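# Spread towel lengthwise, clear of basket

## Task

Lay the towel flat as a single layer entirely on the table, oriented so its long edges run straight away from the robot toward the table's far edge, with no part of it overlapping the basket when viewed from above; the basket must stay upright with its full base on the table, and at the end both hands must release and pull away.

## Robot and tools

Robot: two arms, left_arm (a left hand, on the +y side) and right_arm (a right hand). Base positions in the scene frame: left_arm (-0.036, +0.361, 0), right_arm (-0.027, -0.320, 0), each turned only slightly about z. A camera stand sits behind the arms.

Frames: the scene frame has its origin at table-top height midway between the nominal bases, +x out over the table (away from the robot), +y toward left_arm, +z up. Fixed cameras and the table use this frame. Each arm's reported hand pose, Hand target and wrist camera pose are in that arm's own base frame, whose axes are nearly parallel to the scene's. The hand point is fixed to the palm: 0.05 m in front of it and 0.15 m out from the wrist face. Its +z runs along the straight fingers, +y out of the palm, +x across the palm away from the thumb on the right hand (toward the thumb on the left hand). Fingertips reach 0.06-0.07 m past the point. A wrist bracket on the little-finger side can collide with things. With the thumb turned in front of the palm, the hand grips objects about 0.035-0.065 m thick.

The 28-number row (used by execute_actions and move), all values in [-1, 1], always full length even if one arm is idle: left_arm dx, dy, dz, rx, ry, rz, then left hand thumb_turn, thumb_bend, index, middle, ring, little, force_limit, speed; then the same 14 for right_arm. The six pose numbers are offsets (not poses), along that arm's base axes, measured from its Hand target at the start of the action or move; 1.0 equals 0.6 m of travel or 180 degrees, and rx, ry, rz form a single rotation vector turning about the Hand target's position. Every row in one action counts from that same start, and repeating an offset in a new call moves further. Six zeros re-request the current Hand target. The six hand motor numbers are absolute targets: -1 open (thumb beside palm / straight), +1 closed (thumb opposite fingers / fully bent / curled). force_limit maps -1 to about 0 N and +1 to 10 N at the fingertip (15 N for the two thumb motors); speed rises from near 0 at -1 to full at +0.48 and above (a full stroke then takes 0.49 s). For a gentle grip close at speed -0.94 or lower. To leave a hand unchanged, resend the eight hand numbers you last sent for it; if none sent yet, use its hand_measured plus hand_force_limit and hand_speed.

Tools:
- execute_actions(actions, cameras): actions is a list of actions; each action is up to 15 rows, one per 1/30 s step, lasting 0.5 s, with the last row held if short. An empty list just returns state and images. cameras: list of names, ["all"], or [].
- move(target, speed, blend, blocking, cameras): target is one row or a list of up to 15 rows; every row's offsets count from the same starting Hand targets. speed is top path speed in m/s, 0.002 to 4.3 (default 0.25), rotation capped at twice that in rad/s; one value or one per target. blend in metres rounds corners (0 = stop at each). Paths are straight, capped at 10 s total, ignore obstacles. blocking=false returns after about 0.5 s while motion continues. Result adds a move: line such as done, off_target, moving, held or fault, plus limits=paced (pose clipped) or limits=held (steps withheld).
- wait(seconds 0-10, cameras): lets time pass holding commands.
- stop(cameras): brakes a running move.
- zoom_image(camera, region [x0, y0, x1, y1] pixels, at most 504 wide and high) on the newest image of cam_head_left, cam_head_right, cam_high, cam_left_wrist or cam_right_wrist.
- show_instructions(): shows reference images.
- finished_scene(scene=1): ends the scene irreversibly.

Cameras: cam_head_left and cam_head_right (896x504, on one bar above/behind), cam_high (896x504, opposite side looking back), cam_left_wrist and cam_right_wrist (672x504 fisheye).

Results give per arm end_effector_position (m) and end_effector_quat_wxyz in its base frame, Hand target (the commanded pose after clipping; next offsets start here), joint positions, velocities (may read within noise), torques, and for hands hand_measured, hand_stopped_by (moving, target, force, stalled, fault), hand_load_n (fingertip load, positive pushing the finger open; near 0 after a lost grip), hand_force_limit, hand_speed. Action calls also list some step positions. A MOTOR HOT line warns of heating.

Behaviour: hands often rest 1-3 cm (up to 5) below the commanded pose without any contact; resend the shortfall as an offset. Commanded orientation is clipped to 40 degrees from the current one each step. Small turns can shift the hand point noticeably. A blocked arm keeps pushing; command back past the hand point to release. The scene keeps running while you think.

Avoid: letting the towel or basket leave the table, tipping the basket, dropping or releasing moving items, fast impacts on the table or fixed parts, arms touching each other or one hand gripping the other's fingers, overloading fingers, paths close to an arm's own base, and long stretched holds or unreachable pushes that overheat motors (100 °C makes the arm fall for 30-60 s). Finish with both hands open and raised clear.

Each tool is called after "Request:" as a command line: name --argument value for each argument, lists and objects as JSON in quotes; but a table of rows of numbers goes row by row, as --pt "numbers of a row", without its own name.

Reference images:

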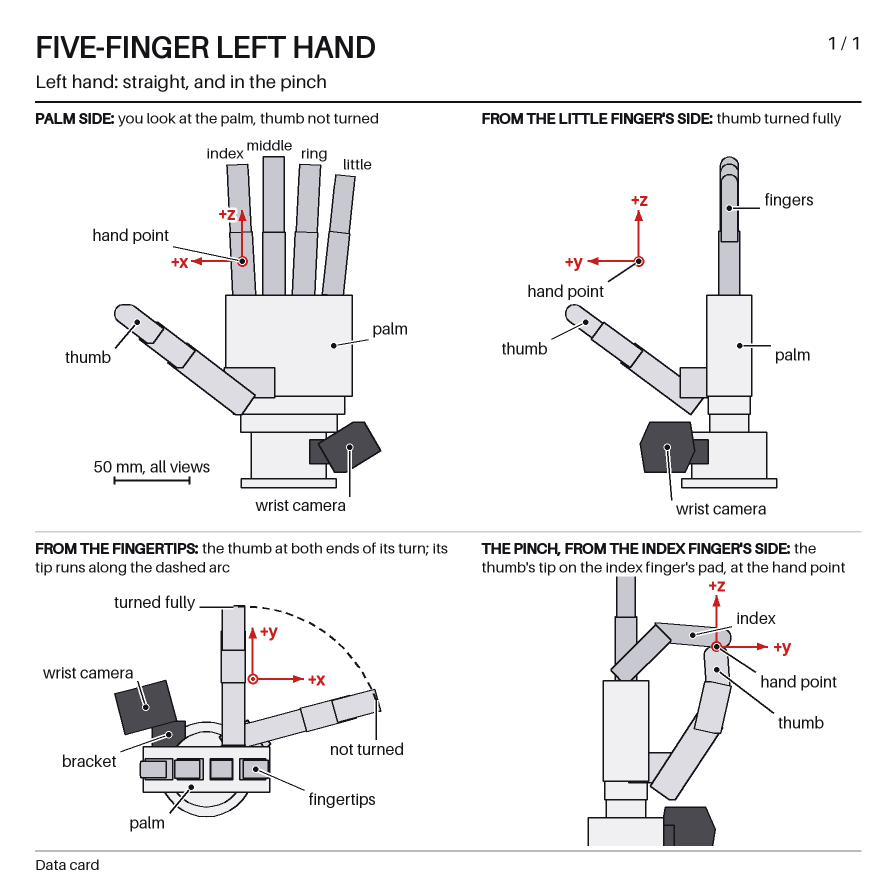

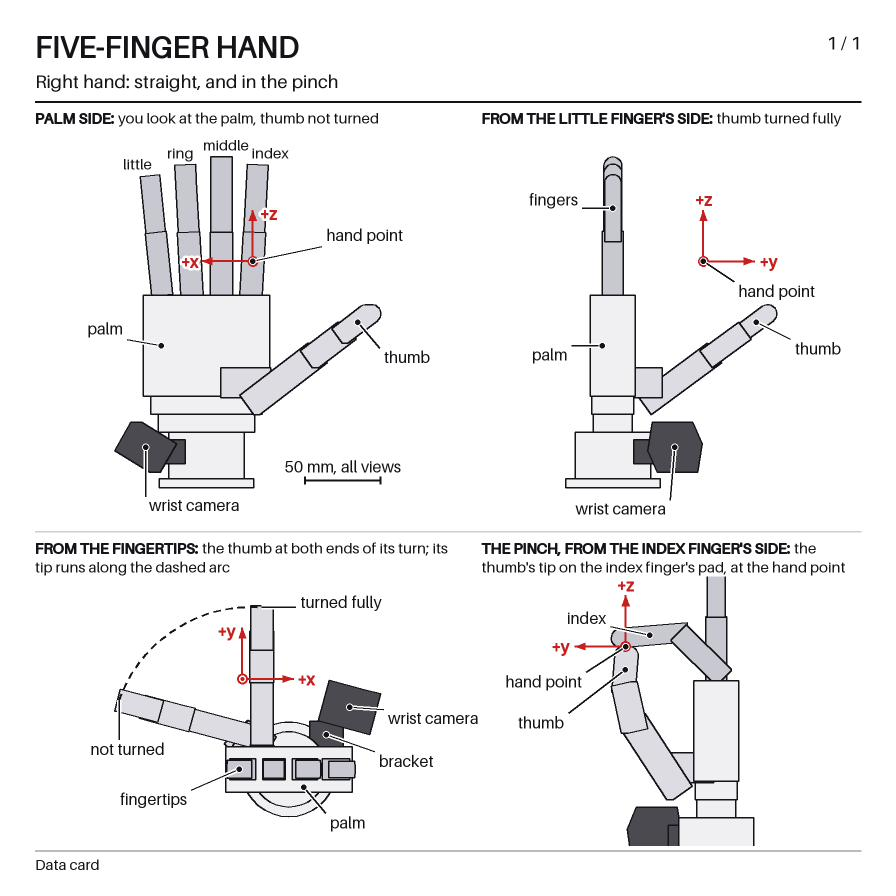

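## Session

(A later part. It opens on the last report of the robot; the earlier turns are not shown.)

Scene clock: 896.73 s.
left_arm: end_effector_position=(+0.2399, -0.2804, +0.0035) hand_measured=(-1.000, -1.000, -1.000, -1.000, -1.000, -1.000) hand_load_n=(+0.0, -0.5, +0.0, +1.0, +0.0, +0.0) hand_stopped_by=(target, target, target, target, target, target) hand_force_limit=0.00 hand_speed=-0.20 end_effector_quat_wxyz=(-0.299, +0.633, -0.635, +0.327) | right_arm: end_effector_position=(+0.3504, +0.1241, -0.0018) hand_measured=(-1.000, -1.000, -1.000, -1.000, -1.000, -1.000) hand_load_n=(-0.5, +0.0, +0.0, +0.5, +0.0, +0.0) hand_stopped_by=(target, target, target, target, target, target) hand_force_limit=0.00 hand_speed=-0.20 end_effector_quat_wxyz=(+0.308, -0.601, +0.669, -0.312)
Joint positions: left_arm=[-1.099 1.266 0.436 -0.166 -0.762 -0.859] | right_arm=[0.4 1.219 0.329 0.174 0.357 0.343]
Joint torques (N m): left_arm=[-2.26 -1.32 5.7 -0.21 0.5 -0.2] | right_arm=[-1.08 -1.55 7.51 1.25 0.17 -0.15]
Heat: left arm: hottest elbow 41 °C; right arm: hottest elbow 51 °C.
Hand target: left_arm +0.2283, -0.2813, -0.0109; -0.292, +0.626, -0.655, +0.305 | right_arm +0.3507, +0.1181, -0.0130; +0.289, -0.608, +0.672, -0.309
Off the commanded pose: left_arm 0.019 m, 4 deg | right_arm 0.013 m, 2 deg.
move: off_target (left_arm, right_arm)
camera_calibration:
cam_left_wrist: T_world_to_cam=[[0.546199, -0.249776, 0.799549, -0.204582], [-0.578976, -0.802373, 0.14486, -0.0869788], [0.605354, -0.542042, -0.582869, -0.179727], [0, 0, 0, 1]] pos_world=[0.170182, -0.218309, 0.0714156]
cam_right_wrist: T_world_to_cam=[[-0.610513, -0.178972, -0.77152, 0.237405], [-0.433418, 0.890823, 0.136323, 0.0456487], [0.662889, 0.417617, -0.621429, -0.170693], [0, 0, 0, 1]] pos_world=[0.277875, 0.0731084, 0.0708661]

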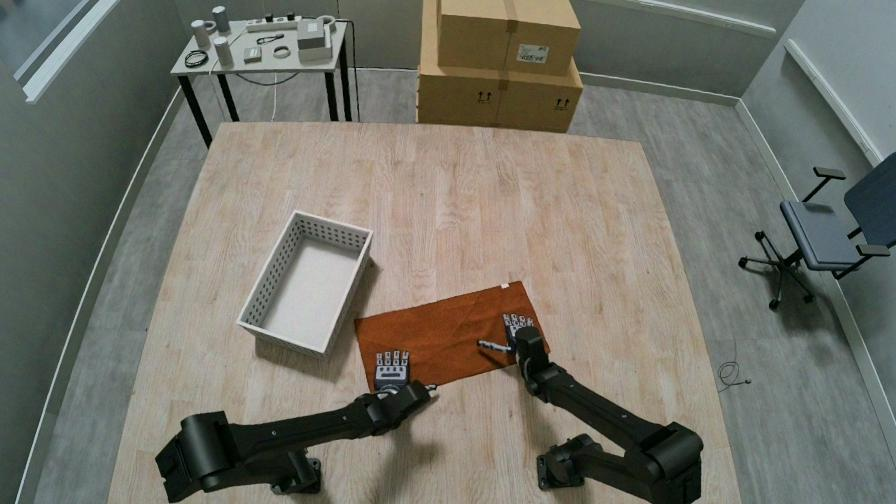

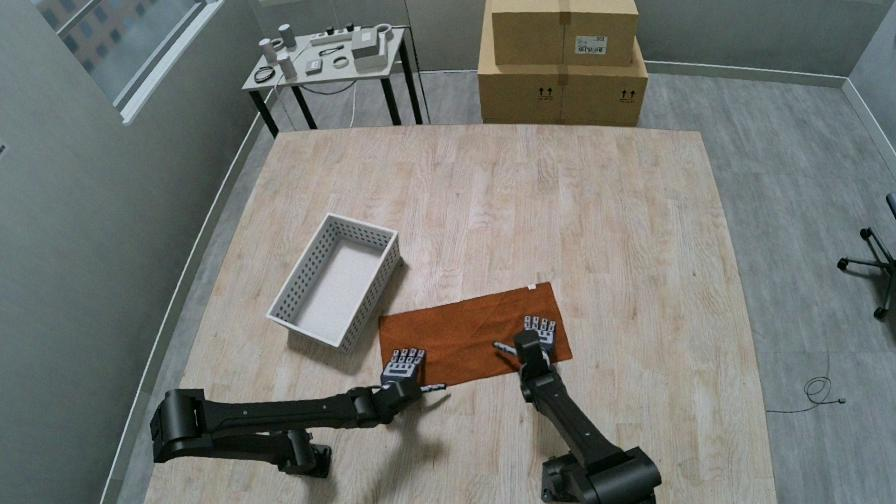

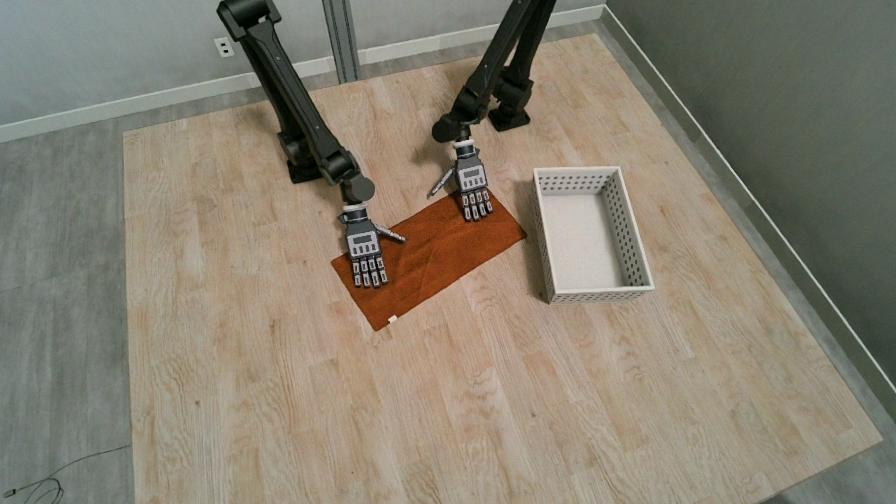

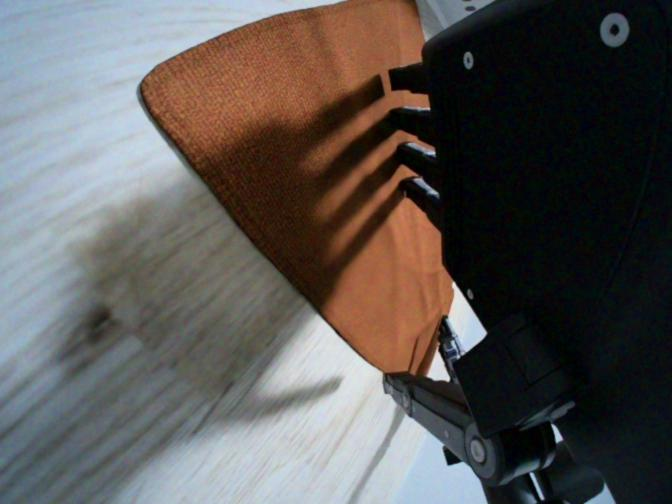

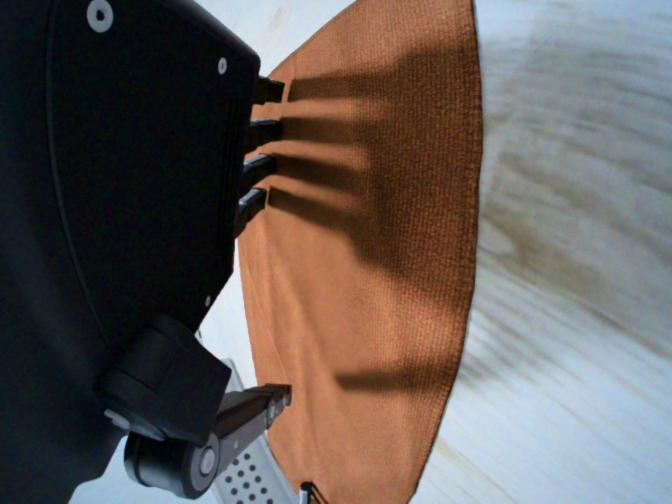

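Request:
move --pt "-0.0025 -0.0428 0 0 0 0.0417 -1 -1 -1 -1 -1 -1 0 -0.2 0.1053 -0.001 0 0 0 0.0694 -1 -1 -1 -1 -1 -1 0 -0.2" --pt "0.0042 -0.0973 0 0 0 0.0833 -1 -1 -1 -1 -1 -1 0 -0.2 0.2105 0.0095 0 0 0 0.1389 -1 -1 -1 -1 -1 -1 0 -0.2" --speed 0.1 --blend 0.02 --cameras '["cam_head_left", "cam_high", "cam_left_wrist", "cam_right_wrist"]'

Scene clock: 918.93 s.
left_arm: end_effector_position=(+0.2439, -0.3297, +0.0039) hand_measured=(-1.000, -1.000, -1.000, -1.000, -1.000, -1.000) hand_load_n=(+0.0, +0.0, +0.0, +1.0, +0.0, +0.0) hand_stopped_by=(target, target, target, target, target, target) hand_force_limit=0.00 hand_speed=-0.20 end_effector_quat_wxyz=(-0.343, +0.708, -0.549, +0.282) | right_arm: end_effector_position=(+0.4716, +0.1345, +0.0019) hand_measured=(-1.000, -1.000, -1.000, -1.000, -1.000, -1.000) hand_load_n=(-0.5, +0.0, +0.0, +0.5, +0.0, +0.0) hand_stopped_by=(target, target, target, target, target, target) hand_force_limit=0.00 hand_speed=-0.20 end_effector_quat_wxyz=(-0.369, +0.735, -0.514, +0.243)
Joint positions: left_arm=[-1.212 1.504 0.713 -0.604 -0.908 -1.378] | right_arm=[0.163 1.548 0.656 0.226 -0.17 -0.105]
Joint torques (N m): left_arm=[-2.55 -3.6 6.16 -0.06 1.1 -0.18] | right_arm=[-1.26 -5.54 8.4 0.9 0.46 -0.17]
Heat: left arm: hottest elbow 41 °C; right arm: hottest elbow 51 °C.
Hand target: left_arm +0.2308, -0.3397, -0.0110; -0.329, +0.706, -0.568, +0.264 | right_arm +0.4769, +0.1237, -0.0131; -0.349, +0.739, -0.525, +0.239
Off the commanded pose: left_arm 0.022 m, 3 deg | right_arm 0.019 m, 3 deg.
move: off_target (left_arm, right_arm)
camera_calibration:
cam_left_wrist: T_world_to_cam=[[0.592281, -0.10855, 0.798386, -0.184142], [-0.352803, -0.925783, 0.135855, -0.220234], [0.724385, -0.362137, -0.586621, -0.178343], [0, 0, 0, 1]] pos_world=[0.160554, -0.288462, 0.0723161]
cam_right_wrist: T_world_to_cam=[[-0.46241, -0.435837, -0.772155, 0.280869], [-0.778965, 0.615678, 0.118974, 0.288468], [0.423545, 0.656496, -0.624197, -0.172364], [0, 0, 0, 1]] pos_world=[0.427587, 0.0579662, 0.0749653]
Images, in order (width x height): cam_head_left 896x504, cam_high 896x504, cam_left_wrist 672x504, cam_right_wrist 672x504.

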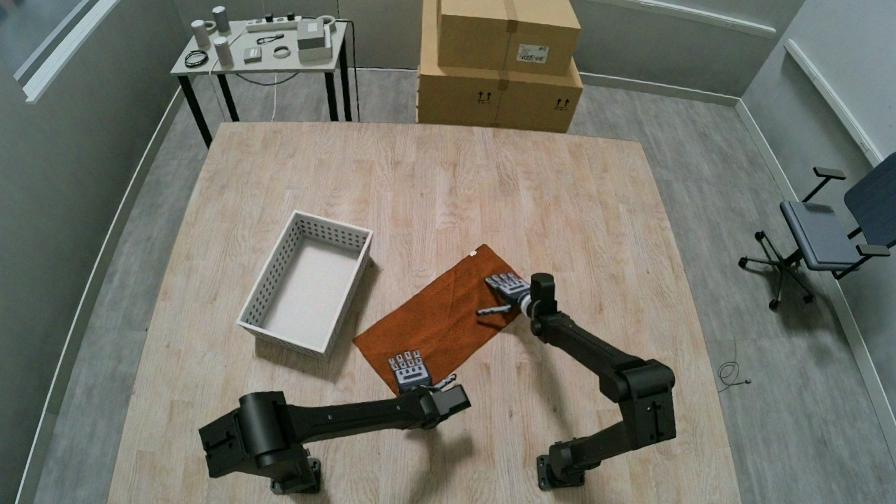

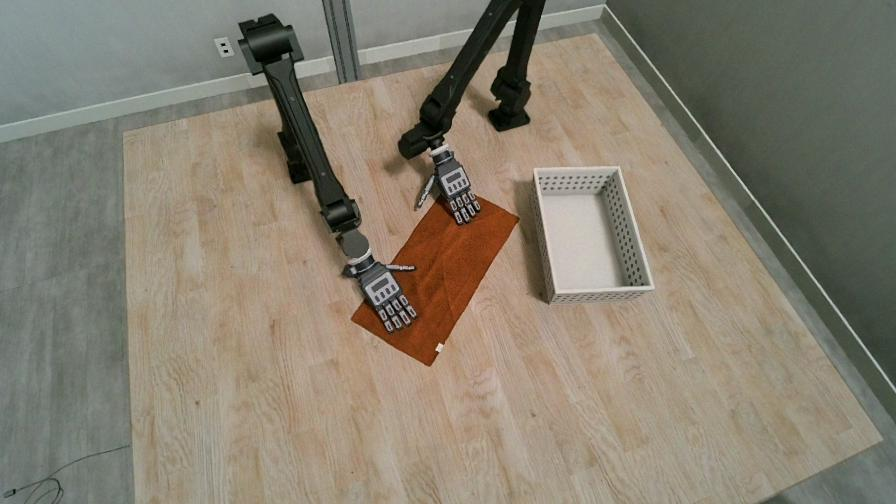

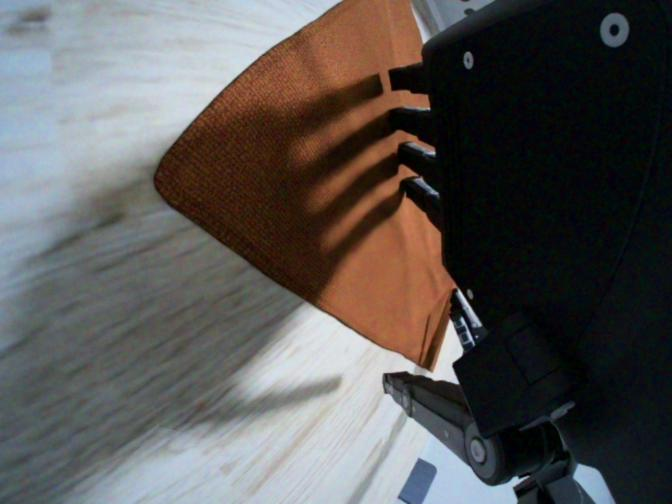

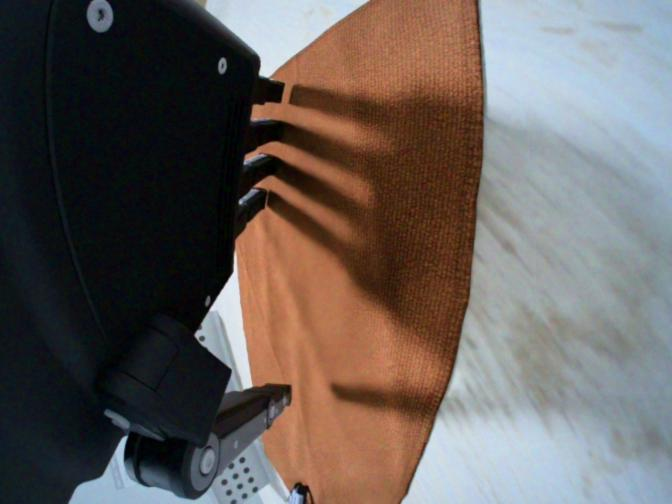

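Request:
move --pt "0 0 0.1 0 0 0 -1 -1 -1 -1 -1 -1 0 -0.2 0 0 0 0 0 0 -1 -1 -1 -1 -1 -1 0 -0.2" --pt "0.0087 0.1095 0.1 0 0 -0.2222 -1 -1 -1 -1 -1 -1 0 -0.2 0 0 0 0 0 0 -1 -1 -1 -1 -1 -1 0 -0.2" --pt "0.0087 0.1095 0.0 0 0 -0.2222 -1 -1 -1 -1 -1 -1 0 -0.2 0 0 0 0 0 0 -1 -1 -1 -1 -1 -1 0 -0.2" --speed '[0.1, 0.2, 0.06]' --blend 0.015 --cameras '["cam_high", "cam_left_wrist"]'

Scene clock: 974.47 s.
left_arm: end_effector_position=(+0.2402, -0.2840, +0.0043) hand_measured=(-1.000, -1.000, -1.000, -1.000, -1.000, -1.000) hand_load_n=(+0.0, +0.0, +0.0, +0.0, +0.0, +0.0) hand_stopped_by=(target, target, target, target, target, target) hand_force_limit=0.00 hand_speed=-0.20 end_effector_quat_wxyz=(+0.219, -0.471, +0.766, -0.379) | right_arm: end_effector_position=(+0.4744, +0.1328, +0.0020) hand_measured=(-1.000, -1.000, -1.000, -1.000, -1.000, -1.000) hand_load_n=(+0.0, +0.0, +0.0, +0.5, +0.0, +0.0) hand_stopped_by=(target, target, target, target, target, target) hand_force_limit=0.00 hand_speed=-0.20 end_effector_quat_wxyz=(-0.368, +0.734, -0.515, +0.245)
Joint positions: left_arm=[-0.915 1.194 0.338 0.146 -0.326 -0.295] | right_arm=[0.159 1.552 0.661 0.226 -0.168 -0.106]
Joint torques (N m): left_arm=[-0.5 -1.14 4.37 1.55 -0.03 -0.03] | right_arm=[-0.97 -5.89 8.06 0.9 0.37 -0.17]
Heat: left arm: hottest elbow 41 °C; right arm: hottest elbow 53 °C.
Hand target: left_arm +0.2360, -0.2741, -0.0109; +0.219, -0.469, +0.775, -0.361 | right_arm +0.4769, +0.1236, -0.0131; -0.349, +0.739, -0.525, +0.239
Off the commanded pose: left_arm 0.019 m, 2 deg | right_arm 0.018 m, 3 deg.
move: off_target (left_arm, right_arm)
camera_calibration:
cam_left_wrist: T_world_to_cam=[[0.383249, -0.479486, 0.789439, -0.232455], [-0.873913, -0.464915, 0.141881, 0.0768148], [0.298992, -0.744276, -0.597207, -0.165243], [0, 0, 0, 1]] pos_world=[0.205624, -0.198733, 0.0739259]
Images, in order (width x height): cam_high 896x504, cam_left_wrist 672x504.

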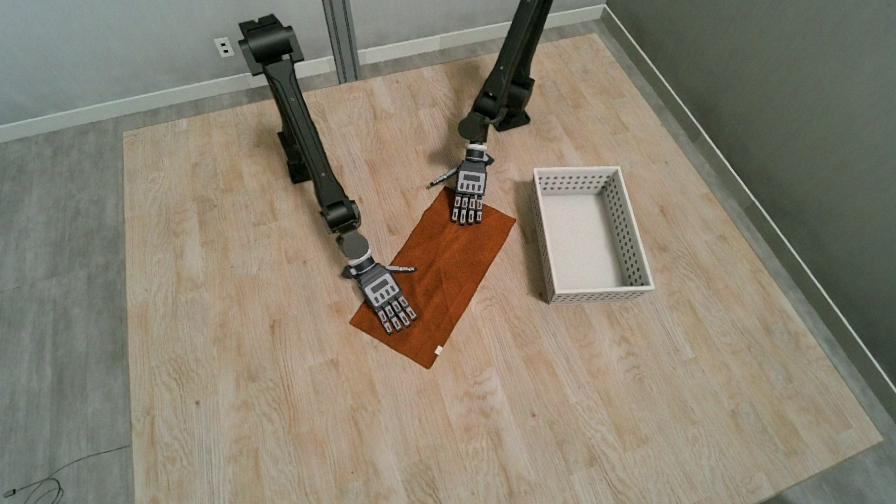

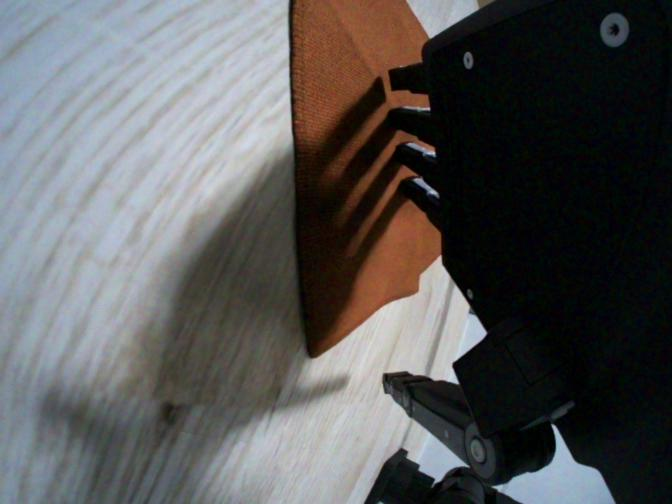

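Request:
move --pt "-0.0177 -0.0527 0 0 0 0.0444 -1 -1 -1 -1 -1 -1 0 -0.2 0.0755 0.0297 0 0 0 0.05 -1 -1 -1 -1 -1 -1 0 -0.2" --pt "-0.0213 -0.1157 0 0 0 0.0889 -1 -1 -1 -1 -1 -1 0 -0.2 0.1412 0.0705 0 0 0 0.1 -1 -1 -1 -1 -1 -1 0 -0.2" --pt "-0.0093 -0.1845 0 0 0 0.1333 -1 -1 -1 -1 -1 -1 0 -0.2 0.2003 0.118 0 0 0 0.15 -1 -1 -1 -1 -1 -1 0 -0.2" --pt "0.0163 -0.2558 0 0 0 0.1778 -1 -1 -1 -1 -1 -1 0 -0.2 0.2485 0.1702 0 0 0 0.2 -1 -1 -1 -1 -1 -1 0 -0.2" --speed 0.1 --blend 0.015 --cameras '["all"]'

Scene clock: 1012.20 s.
left_arm: end_effector_position=(+0.2588, -0.4143, +0.0050) hand_measured=(-1.000, -1.000, -1.000, -1.000, -1.000, -1.000) hand_load_n=(+0.0, +0.0, +0.0, +1.0, -0.5, +0.0) hand_stopped_by=(target, target, target, target, target, target) hand_force_limit=0.00 hand_speed=-0.20 end_effector_quat_wxyz=(-0.324, +0.668, -0.598, +0.301) | right_arm: end_effector_position=(+0.6240, +0.2183, +0.0105) hand_measured=(-1.000, -1.000, -1.000, -1.000, -1.000, -1.000) hand_load_n=(+0.0, +0.0, +0.0, +0.0, +0.0, +0.0) hand_stopped_by=(target, target, target, target, target, target) hand_force_limit=0.00 hand_speed=-0.20 end_effector_quat_wxyz=(-0.417, +0.857, -0.272, +0.133)
Joint positions: left_arm=[-1.231 1.643 0.886 -0.505 -0.878 -1.196] | right_arm=[0.181 1.967 1.35 -0.214 -0.583 -0.544]
Joint torques (N m): left_arm=[-2.67 -5.36 6.95 0.16 0.94 -0.19] | right_arm=[1.32 -11.16 10.04 0.94 0.16 -0.14]
Heat: left arm: hottest elbow 40 °C; right arm: hottest elbow 53 °C.
Hand target: left_arm +0.2458, -0.4276, -0.0109; -0.310, +0.665, -0.616, +0.287 | right_arm +0.6260, +0.2258, -0.0131; -0.406, +0.865, -0.271, +0.120
Off the commanded pose: left_arm 0.024 m, 3 deg | right_arm 0.025 m, 2 deg.
move: off_target (left_arm, right_arm)
camera_calibration:
cam_left_wrist: T_world_to_cam=[[0.575849, -0.194557, 0.794069, -0.234369], [-0.4746, -0.870412, 0.130912, -0.23887], [0.665697, -0.452251, -0.593563, -0.241349], [0, 0, 0, 1]] pos_world=[0.182259, -0.362664, 0.0741202]
cam_right_wrist: T_world_to_cam=[[-0.128605, -0.635945, -0.760943, 0.229616], [-0.991654, 0.0754149, 0.10457, 0.605465], [-0.00911447, 0.76804, -0.640337, -0.0407203], [0, 0, 0, 1]] pos_world=[0.629571, 0.131637, 0.0853366]

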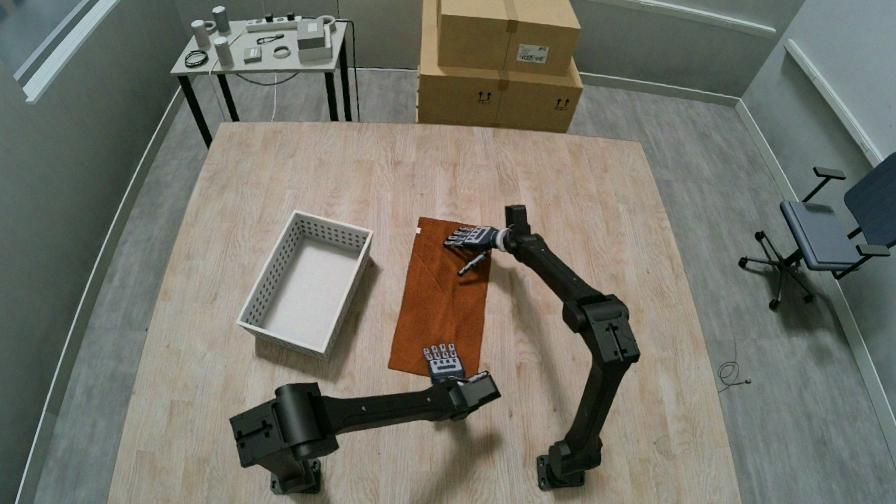

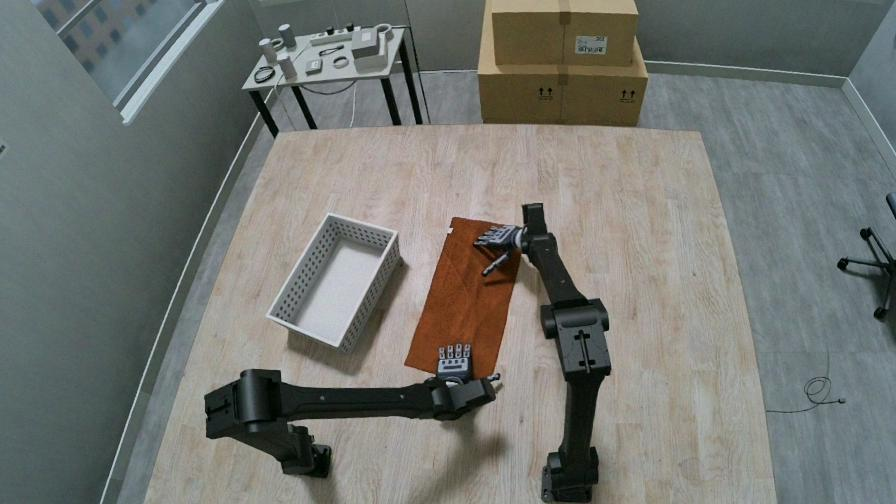

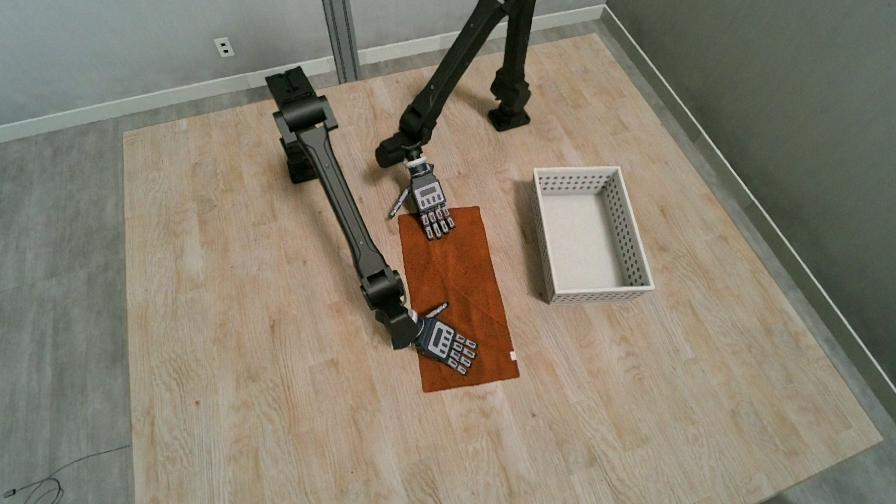

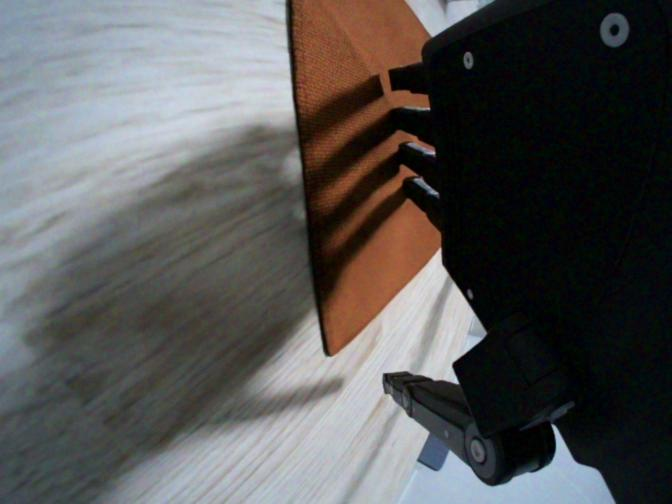

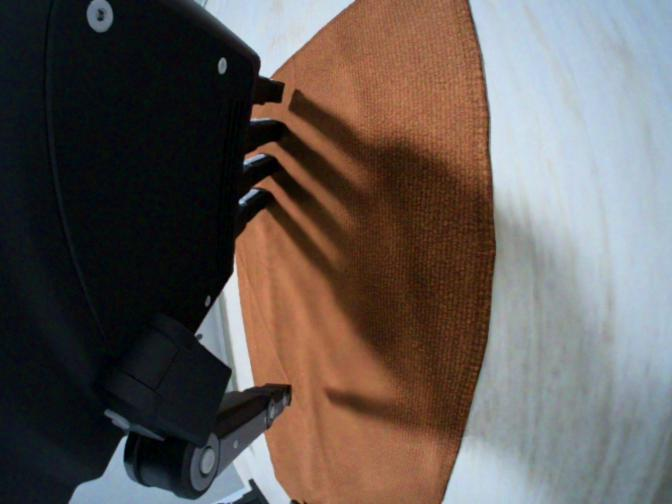

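Request:
move --target '[-0.005, -0.0383, 0, 0, 0, 0, -1, -1, -1, -1, -1, -1, 0, -0.2, 0.005, 0.06, 0, 0, 0, 0, -1, -1, -1, -1, -1, -1, 0, -0.2]' --speed 0.08 --cameras '["all"]'

Scene clock: 1039.60 s.
left_arm: end_effector_position=(+0.2589, -0.4336, +0.0049) hand_measured=(-1.000, -1.000, -1.000, -1.000, -1.000, -1.000) hand_load_n=(-0.5, +0.0, +0.0, +1.0, +0.0, +0.0) hand_stopped_by=(target, target, target, target, target, target) hand_force_limit=0.00 hand_speed=-0.20 end_effector_quat_wxyz=(-0.327, +0.670, -0.596, +0.299) | right_arm: end_effector_position=(+0.6261, +0.2531, +0.0111) hand_measured=(-1.000, -1.000, -1.000, -1.000, -1.000, -1.000) hand_load_n=(+0.0, +0.0, +0.0, +0.5, +0.0, +0.0) hand_stopped_by=(target, target, target, target, target, target) hand_force_limit=0.00 hand_speed=-0.20 end_effector_quat_wxyz=(-0.414, +0.861, -0.265, +0.132)
Joint positions: left_arm=[-1.247 1.689 0.95 -0.553 -0.887 -1.23] | right_arm=[0.239 1.986 1.385 -0.214 -0.544 -0.513]
Joint torques (N m): left_arm=[-3.14 -6.01 7.2 0.14 1.04 -0.18] | right_arm=[1.2 -11.34 9.96 1.5 0.14 0]
Heat: left arm: hottest elbow 42 °C; right arm: hottest elbow 52 °C.
Hand target: left_arm +0.2427, -0.4506, -0.0109; -0.310, +0.665, -0.616, +0.287 | right_arm +0.6289, +0.2619, -0.0132; -0.406, +0.865, -0.271, +0.120
Off the commanded pose: left_arm 0.028 m, 3 deg | right_arm 0.026 m, 2 deg.
move: off_target (left_arm, right_arm)
camera_calibration:
cam_left_wrist: T_world_to_cam=[[0.576086, -0.193573, 0.794137, -0.2378], [-0.468701, -0.874192, 0.12692, -0.258791], [0.66966, -0.445329, -0.594338, -0.248128], [0, 0, 0, 1]] pos_world=[0.18186, -0.382763, 0.0742198]
cam_right_wrist: T_world_to_cam=[[-0.119262, -0.645406, -0.754472, 0.249074], [-0.992706, 0.0640126, 0.102161, 0.608344], [-0.0176399, 0.761153, -0.648333, -0.0599209], [0, 0, 0, 1]] pos_world=[0.632555, 0.167421, 0.0869211]

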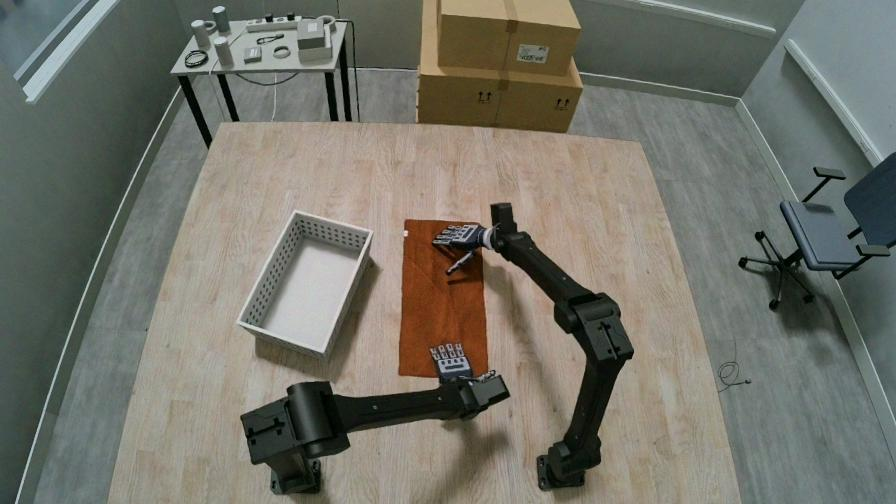

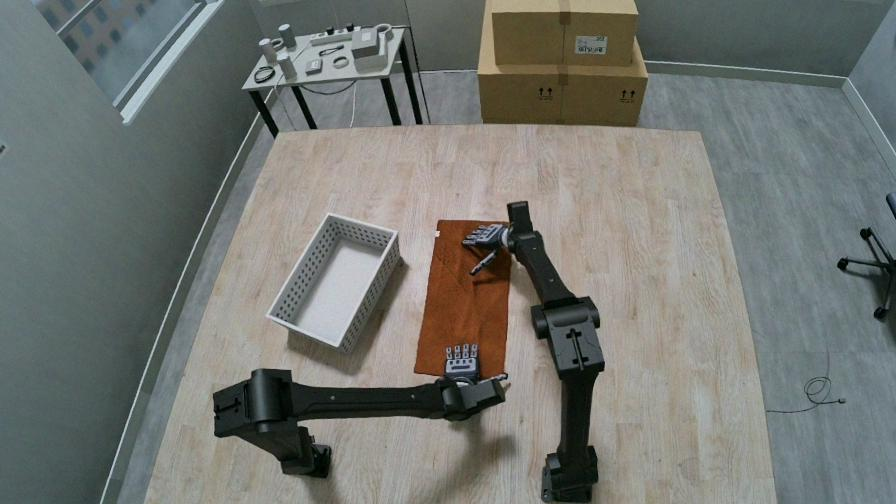

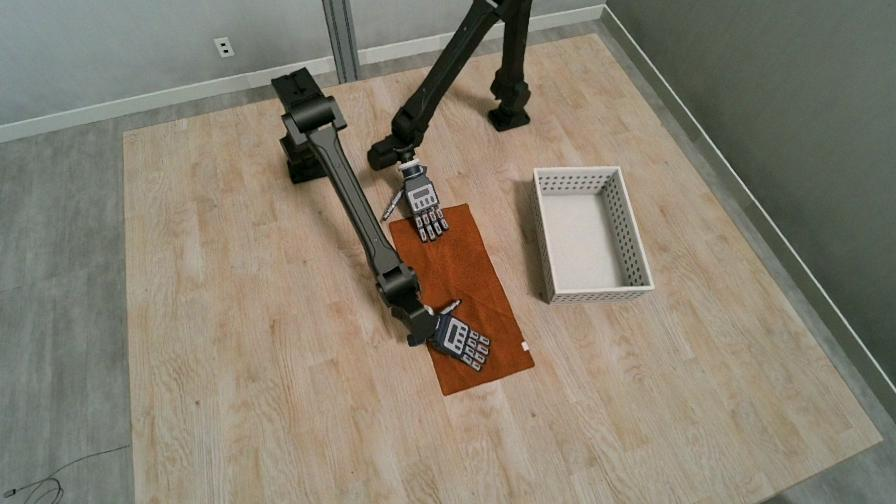

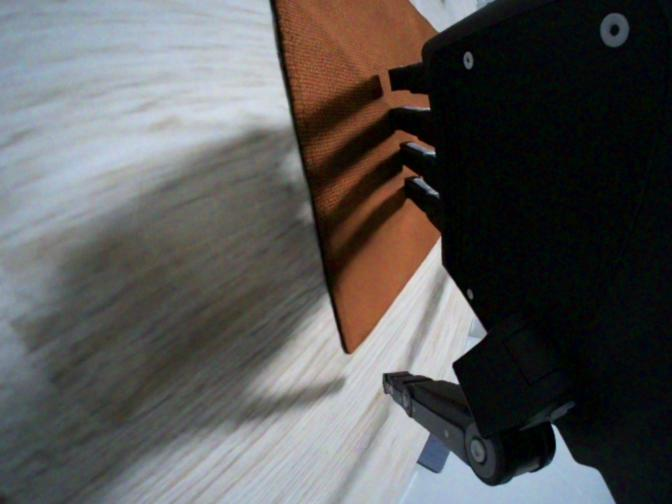

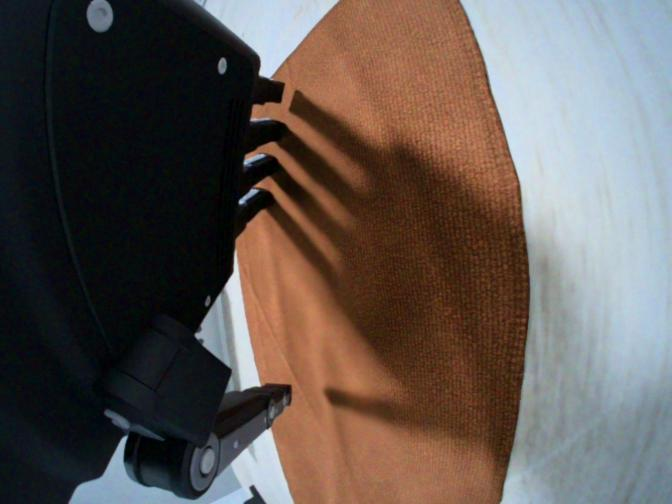

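Request:
move --pt "0.025 0.026 0.05 0 0 0 -1 -1 -1 -1 -1 -1 0 -0.2 -0.004 -0.013 0.05 0 0 0 -1 -1 -1 -1 -1 -1 0 -0.2" --pt "0.025 0.026 0.22 0 0 0 -1 -1 -1 -1 -1 -1 0 -0.2 -0.004 -0.013 0.22 0 0 0 -1 -1 -1 -1 -1 -1 0 -0.2" --speed 0.1 --blend 0.01 --cameras '["all"]'

Scene clock: 1072.67 s.
left_arm: end_effector_position=(+0.2487, -0.4179, +0.0947) hand_measured=(-1.000, -1.000, -1.000, -1.000, -1.000, -1.000) hand_load_n=(+0.0, +0.0, +0.0, +0.0, +0.0, +0.0) hand_stopped_by=(target, target, target, target, target, target) hand_force_limit=0.00 hand_speed=-0.20 end_effector_quat_wxyz=(-0.320, +0.660, -0.625, +0.268) | right_arm: end_effector_position=(+0.6104, +0.2496, +0.0906) hand_measured=(-1.000, -1.000, -1.000, -1.000, -1.000, -1.000) hand_load_n=(+0.0, +0.0, +0.0, +0.0, +0.0, +0.0) hand_stopped_by=(target, target, target, target, target, target) hand_force_limit=0.00 hand_speed=-0.20 end_effector_quat_wxyz=(-0.394, +0.870, -0.281, +0.099)
Joint positions: left_arm=[-1.237 1.513 1.045 -0.856 -0.834 -1.182] | right_arm=[0.239 1.883 1.485 -0.502 -0.545 -0.513]
Joint torques (N m): left_arm=[-0.56 -8.76 9.98 0.14 -0.66 -0.04] | right_arm=[0.32 -15.62 12.11 1.2 -0.11 -0.08]
Heat: left arm: hottest elbow 41 °C; right arm: hottest elbow 56 °C.
Hand target: left_arm +0.2578, -0.4349, +0.1210; -0.310, +0.665, -0.616, +0.287 | right_arm +0.6266, +0.2540, +0.1190; -0.406, +0.865, -0.270, +0.120
Off the commanded pose: left_arm 0.033 m, 3 deg | right_arm 0.033 m, 3 deg.
move: off_target (left_arm, right_arm)
camera_calibration:
cam_left_wrist: T_world_to_cam=[[0.617214, -0.253814, 0.744732, -0.330906], [-0.490512, -0.864208, 0.111991, -0.250229], [0.615179, -0.434422, -0.6579, -0.156844], [0, 0, 0, 1]] pos_world=[0.177986, -0.368375, 0.171272]
cam_right_wrist: T_world_to_cam=[[-0.180302, -0.659589, -0.729681, 0.343443], [-0.980964, 0.0661895, 0.182561, 0.569855], [-0.0721183, 0.748706, -0.658967, 0.0314247], [0, 0, 0, 1]] pos_world=[0.623197, 0.165285, 0.167278]

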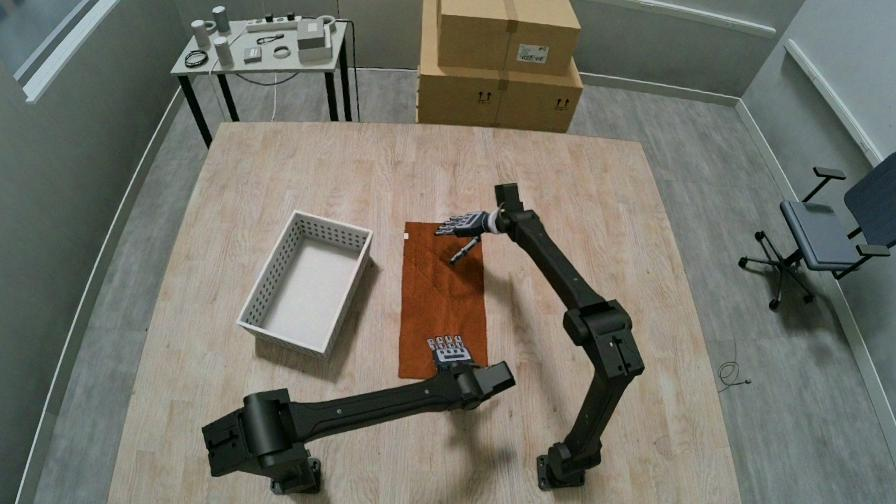

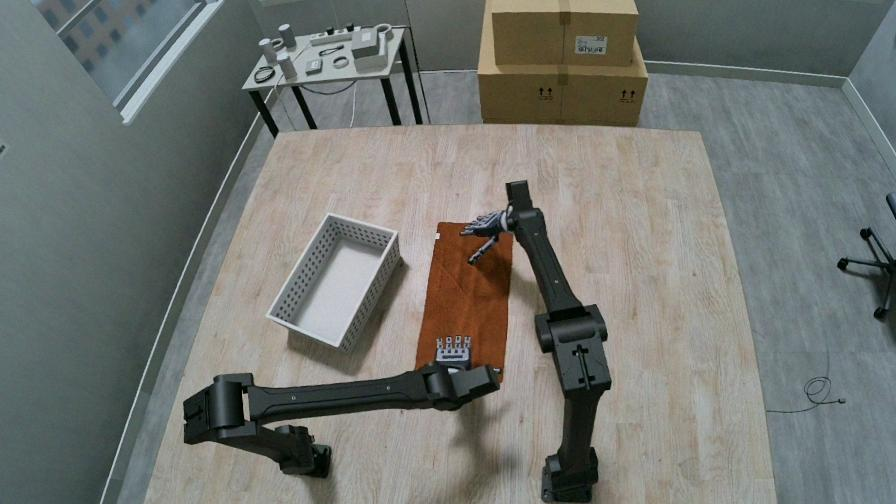

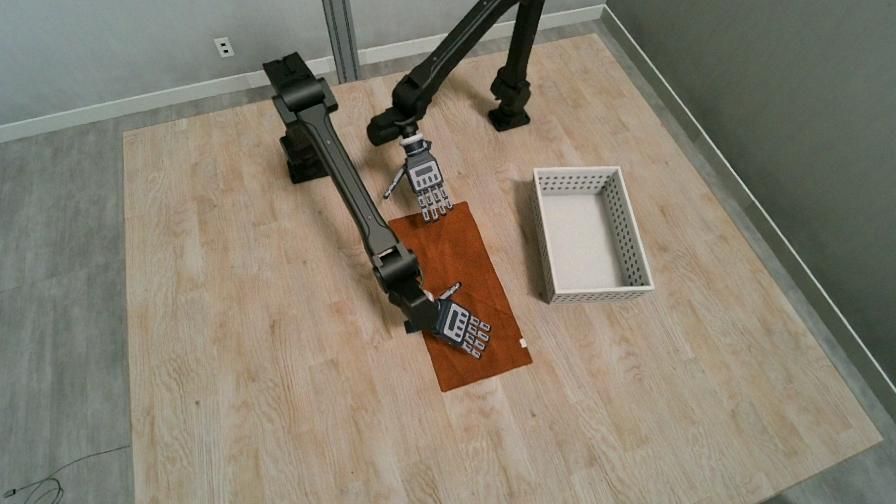

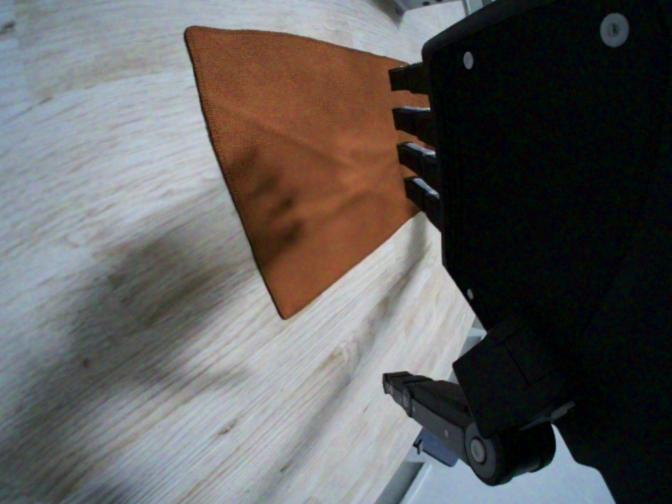

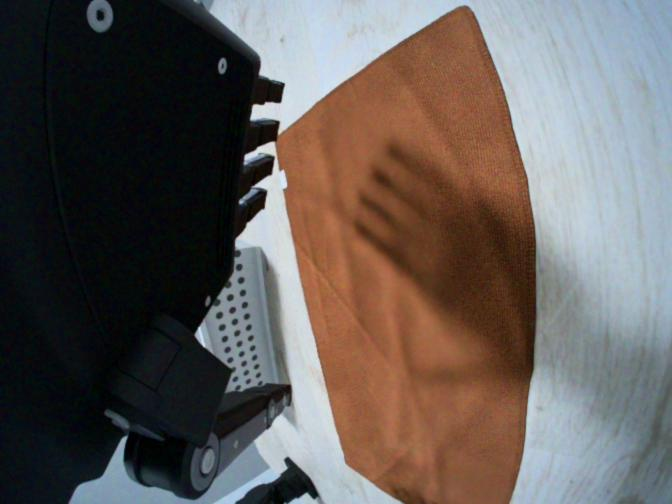

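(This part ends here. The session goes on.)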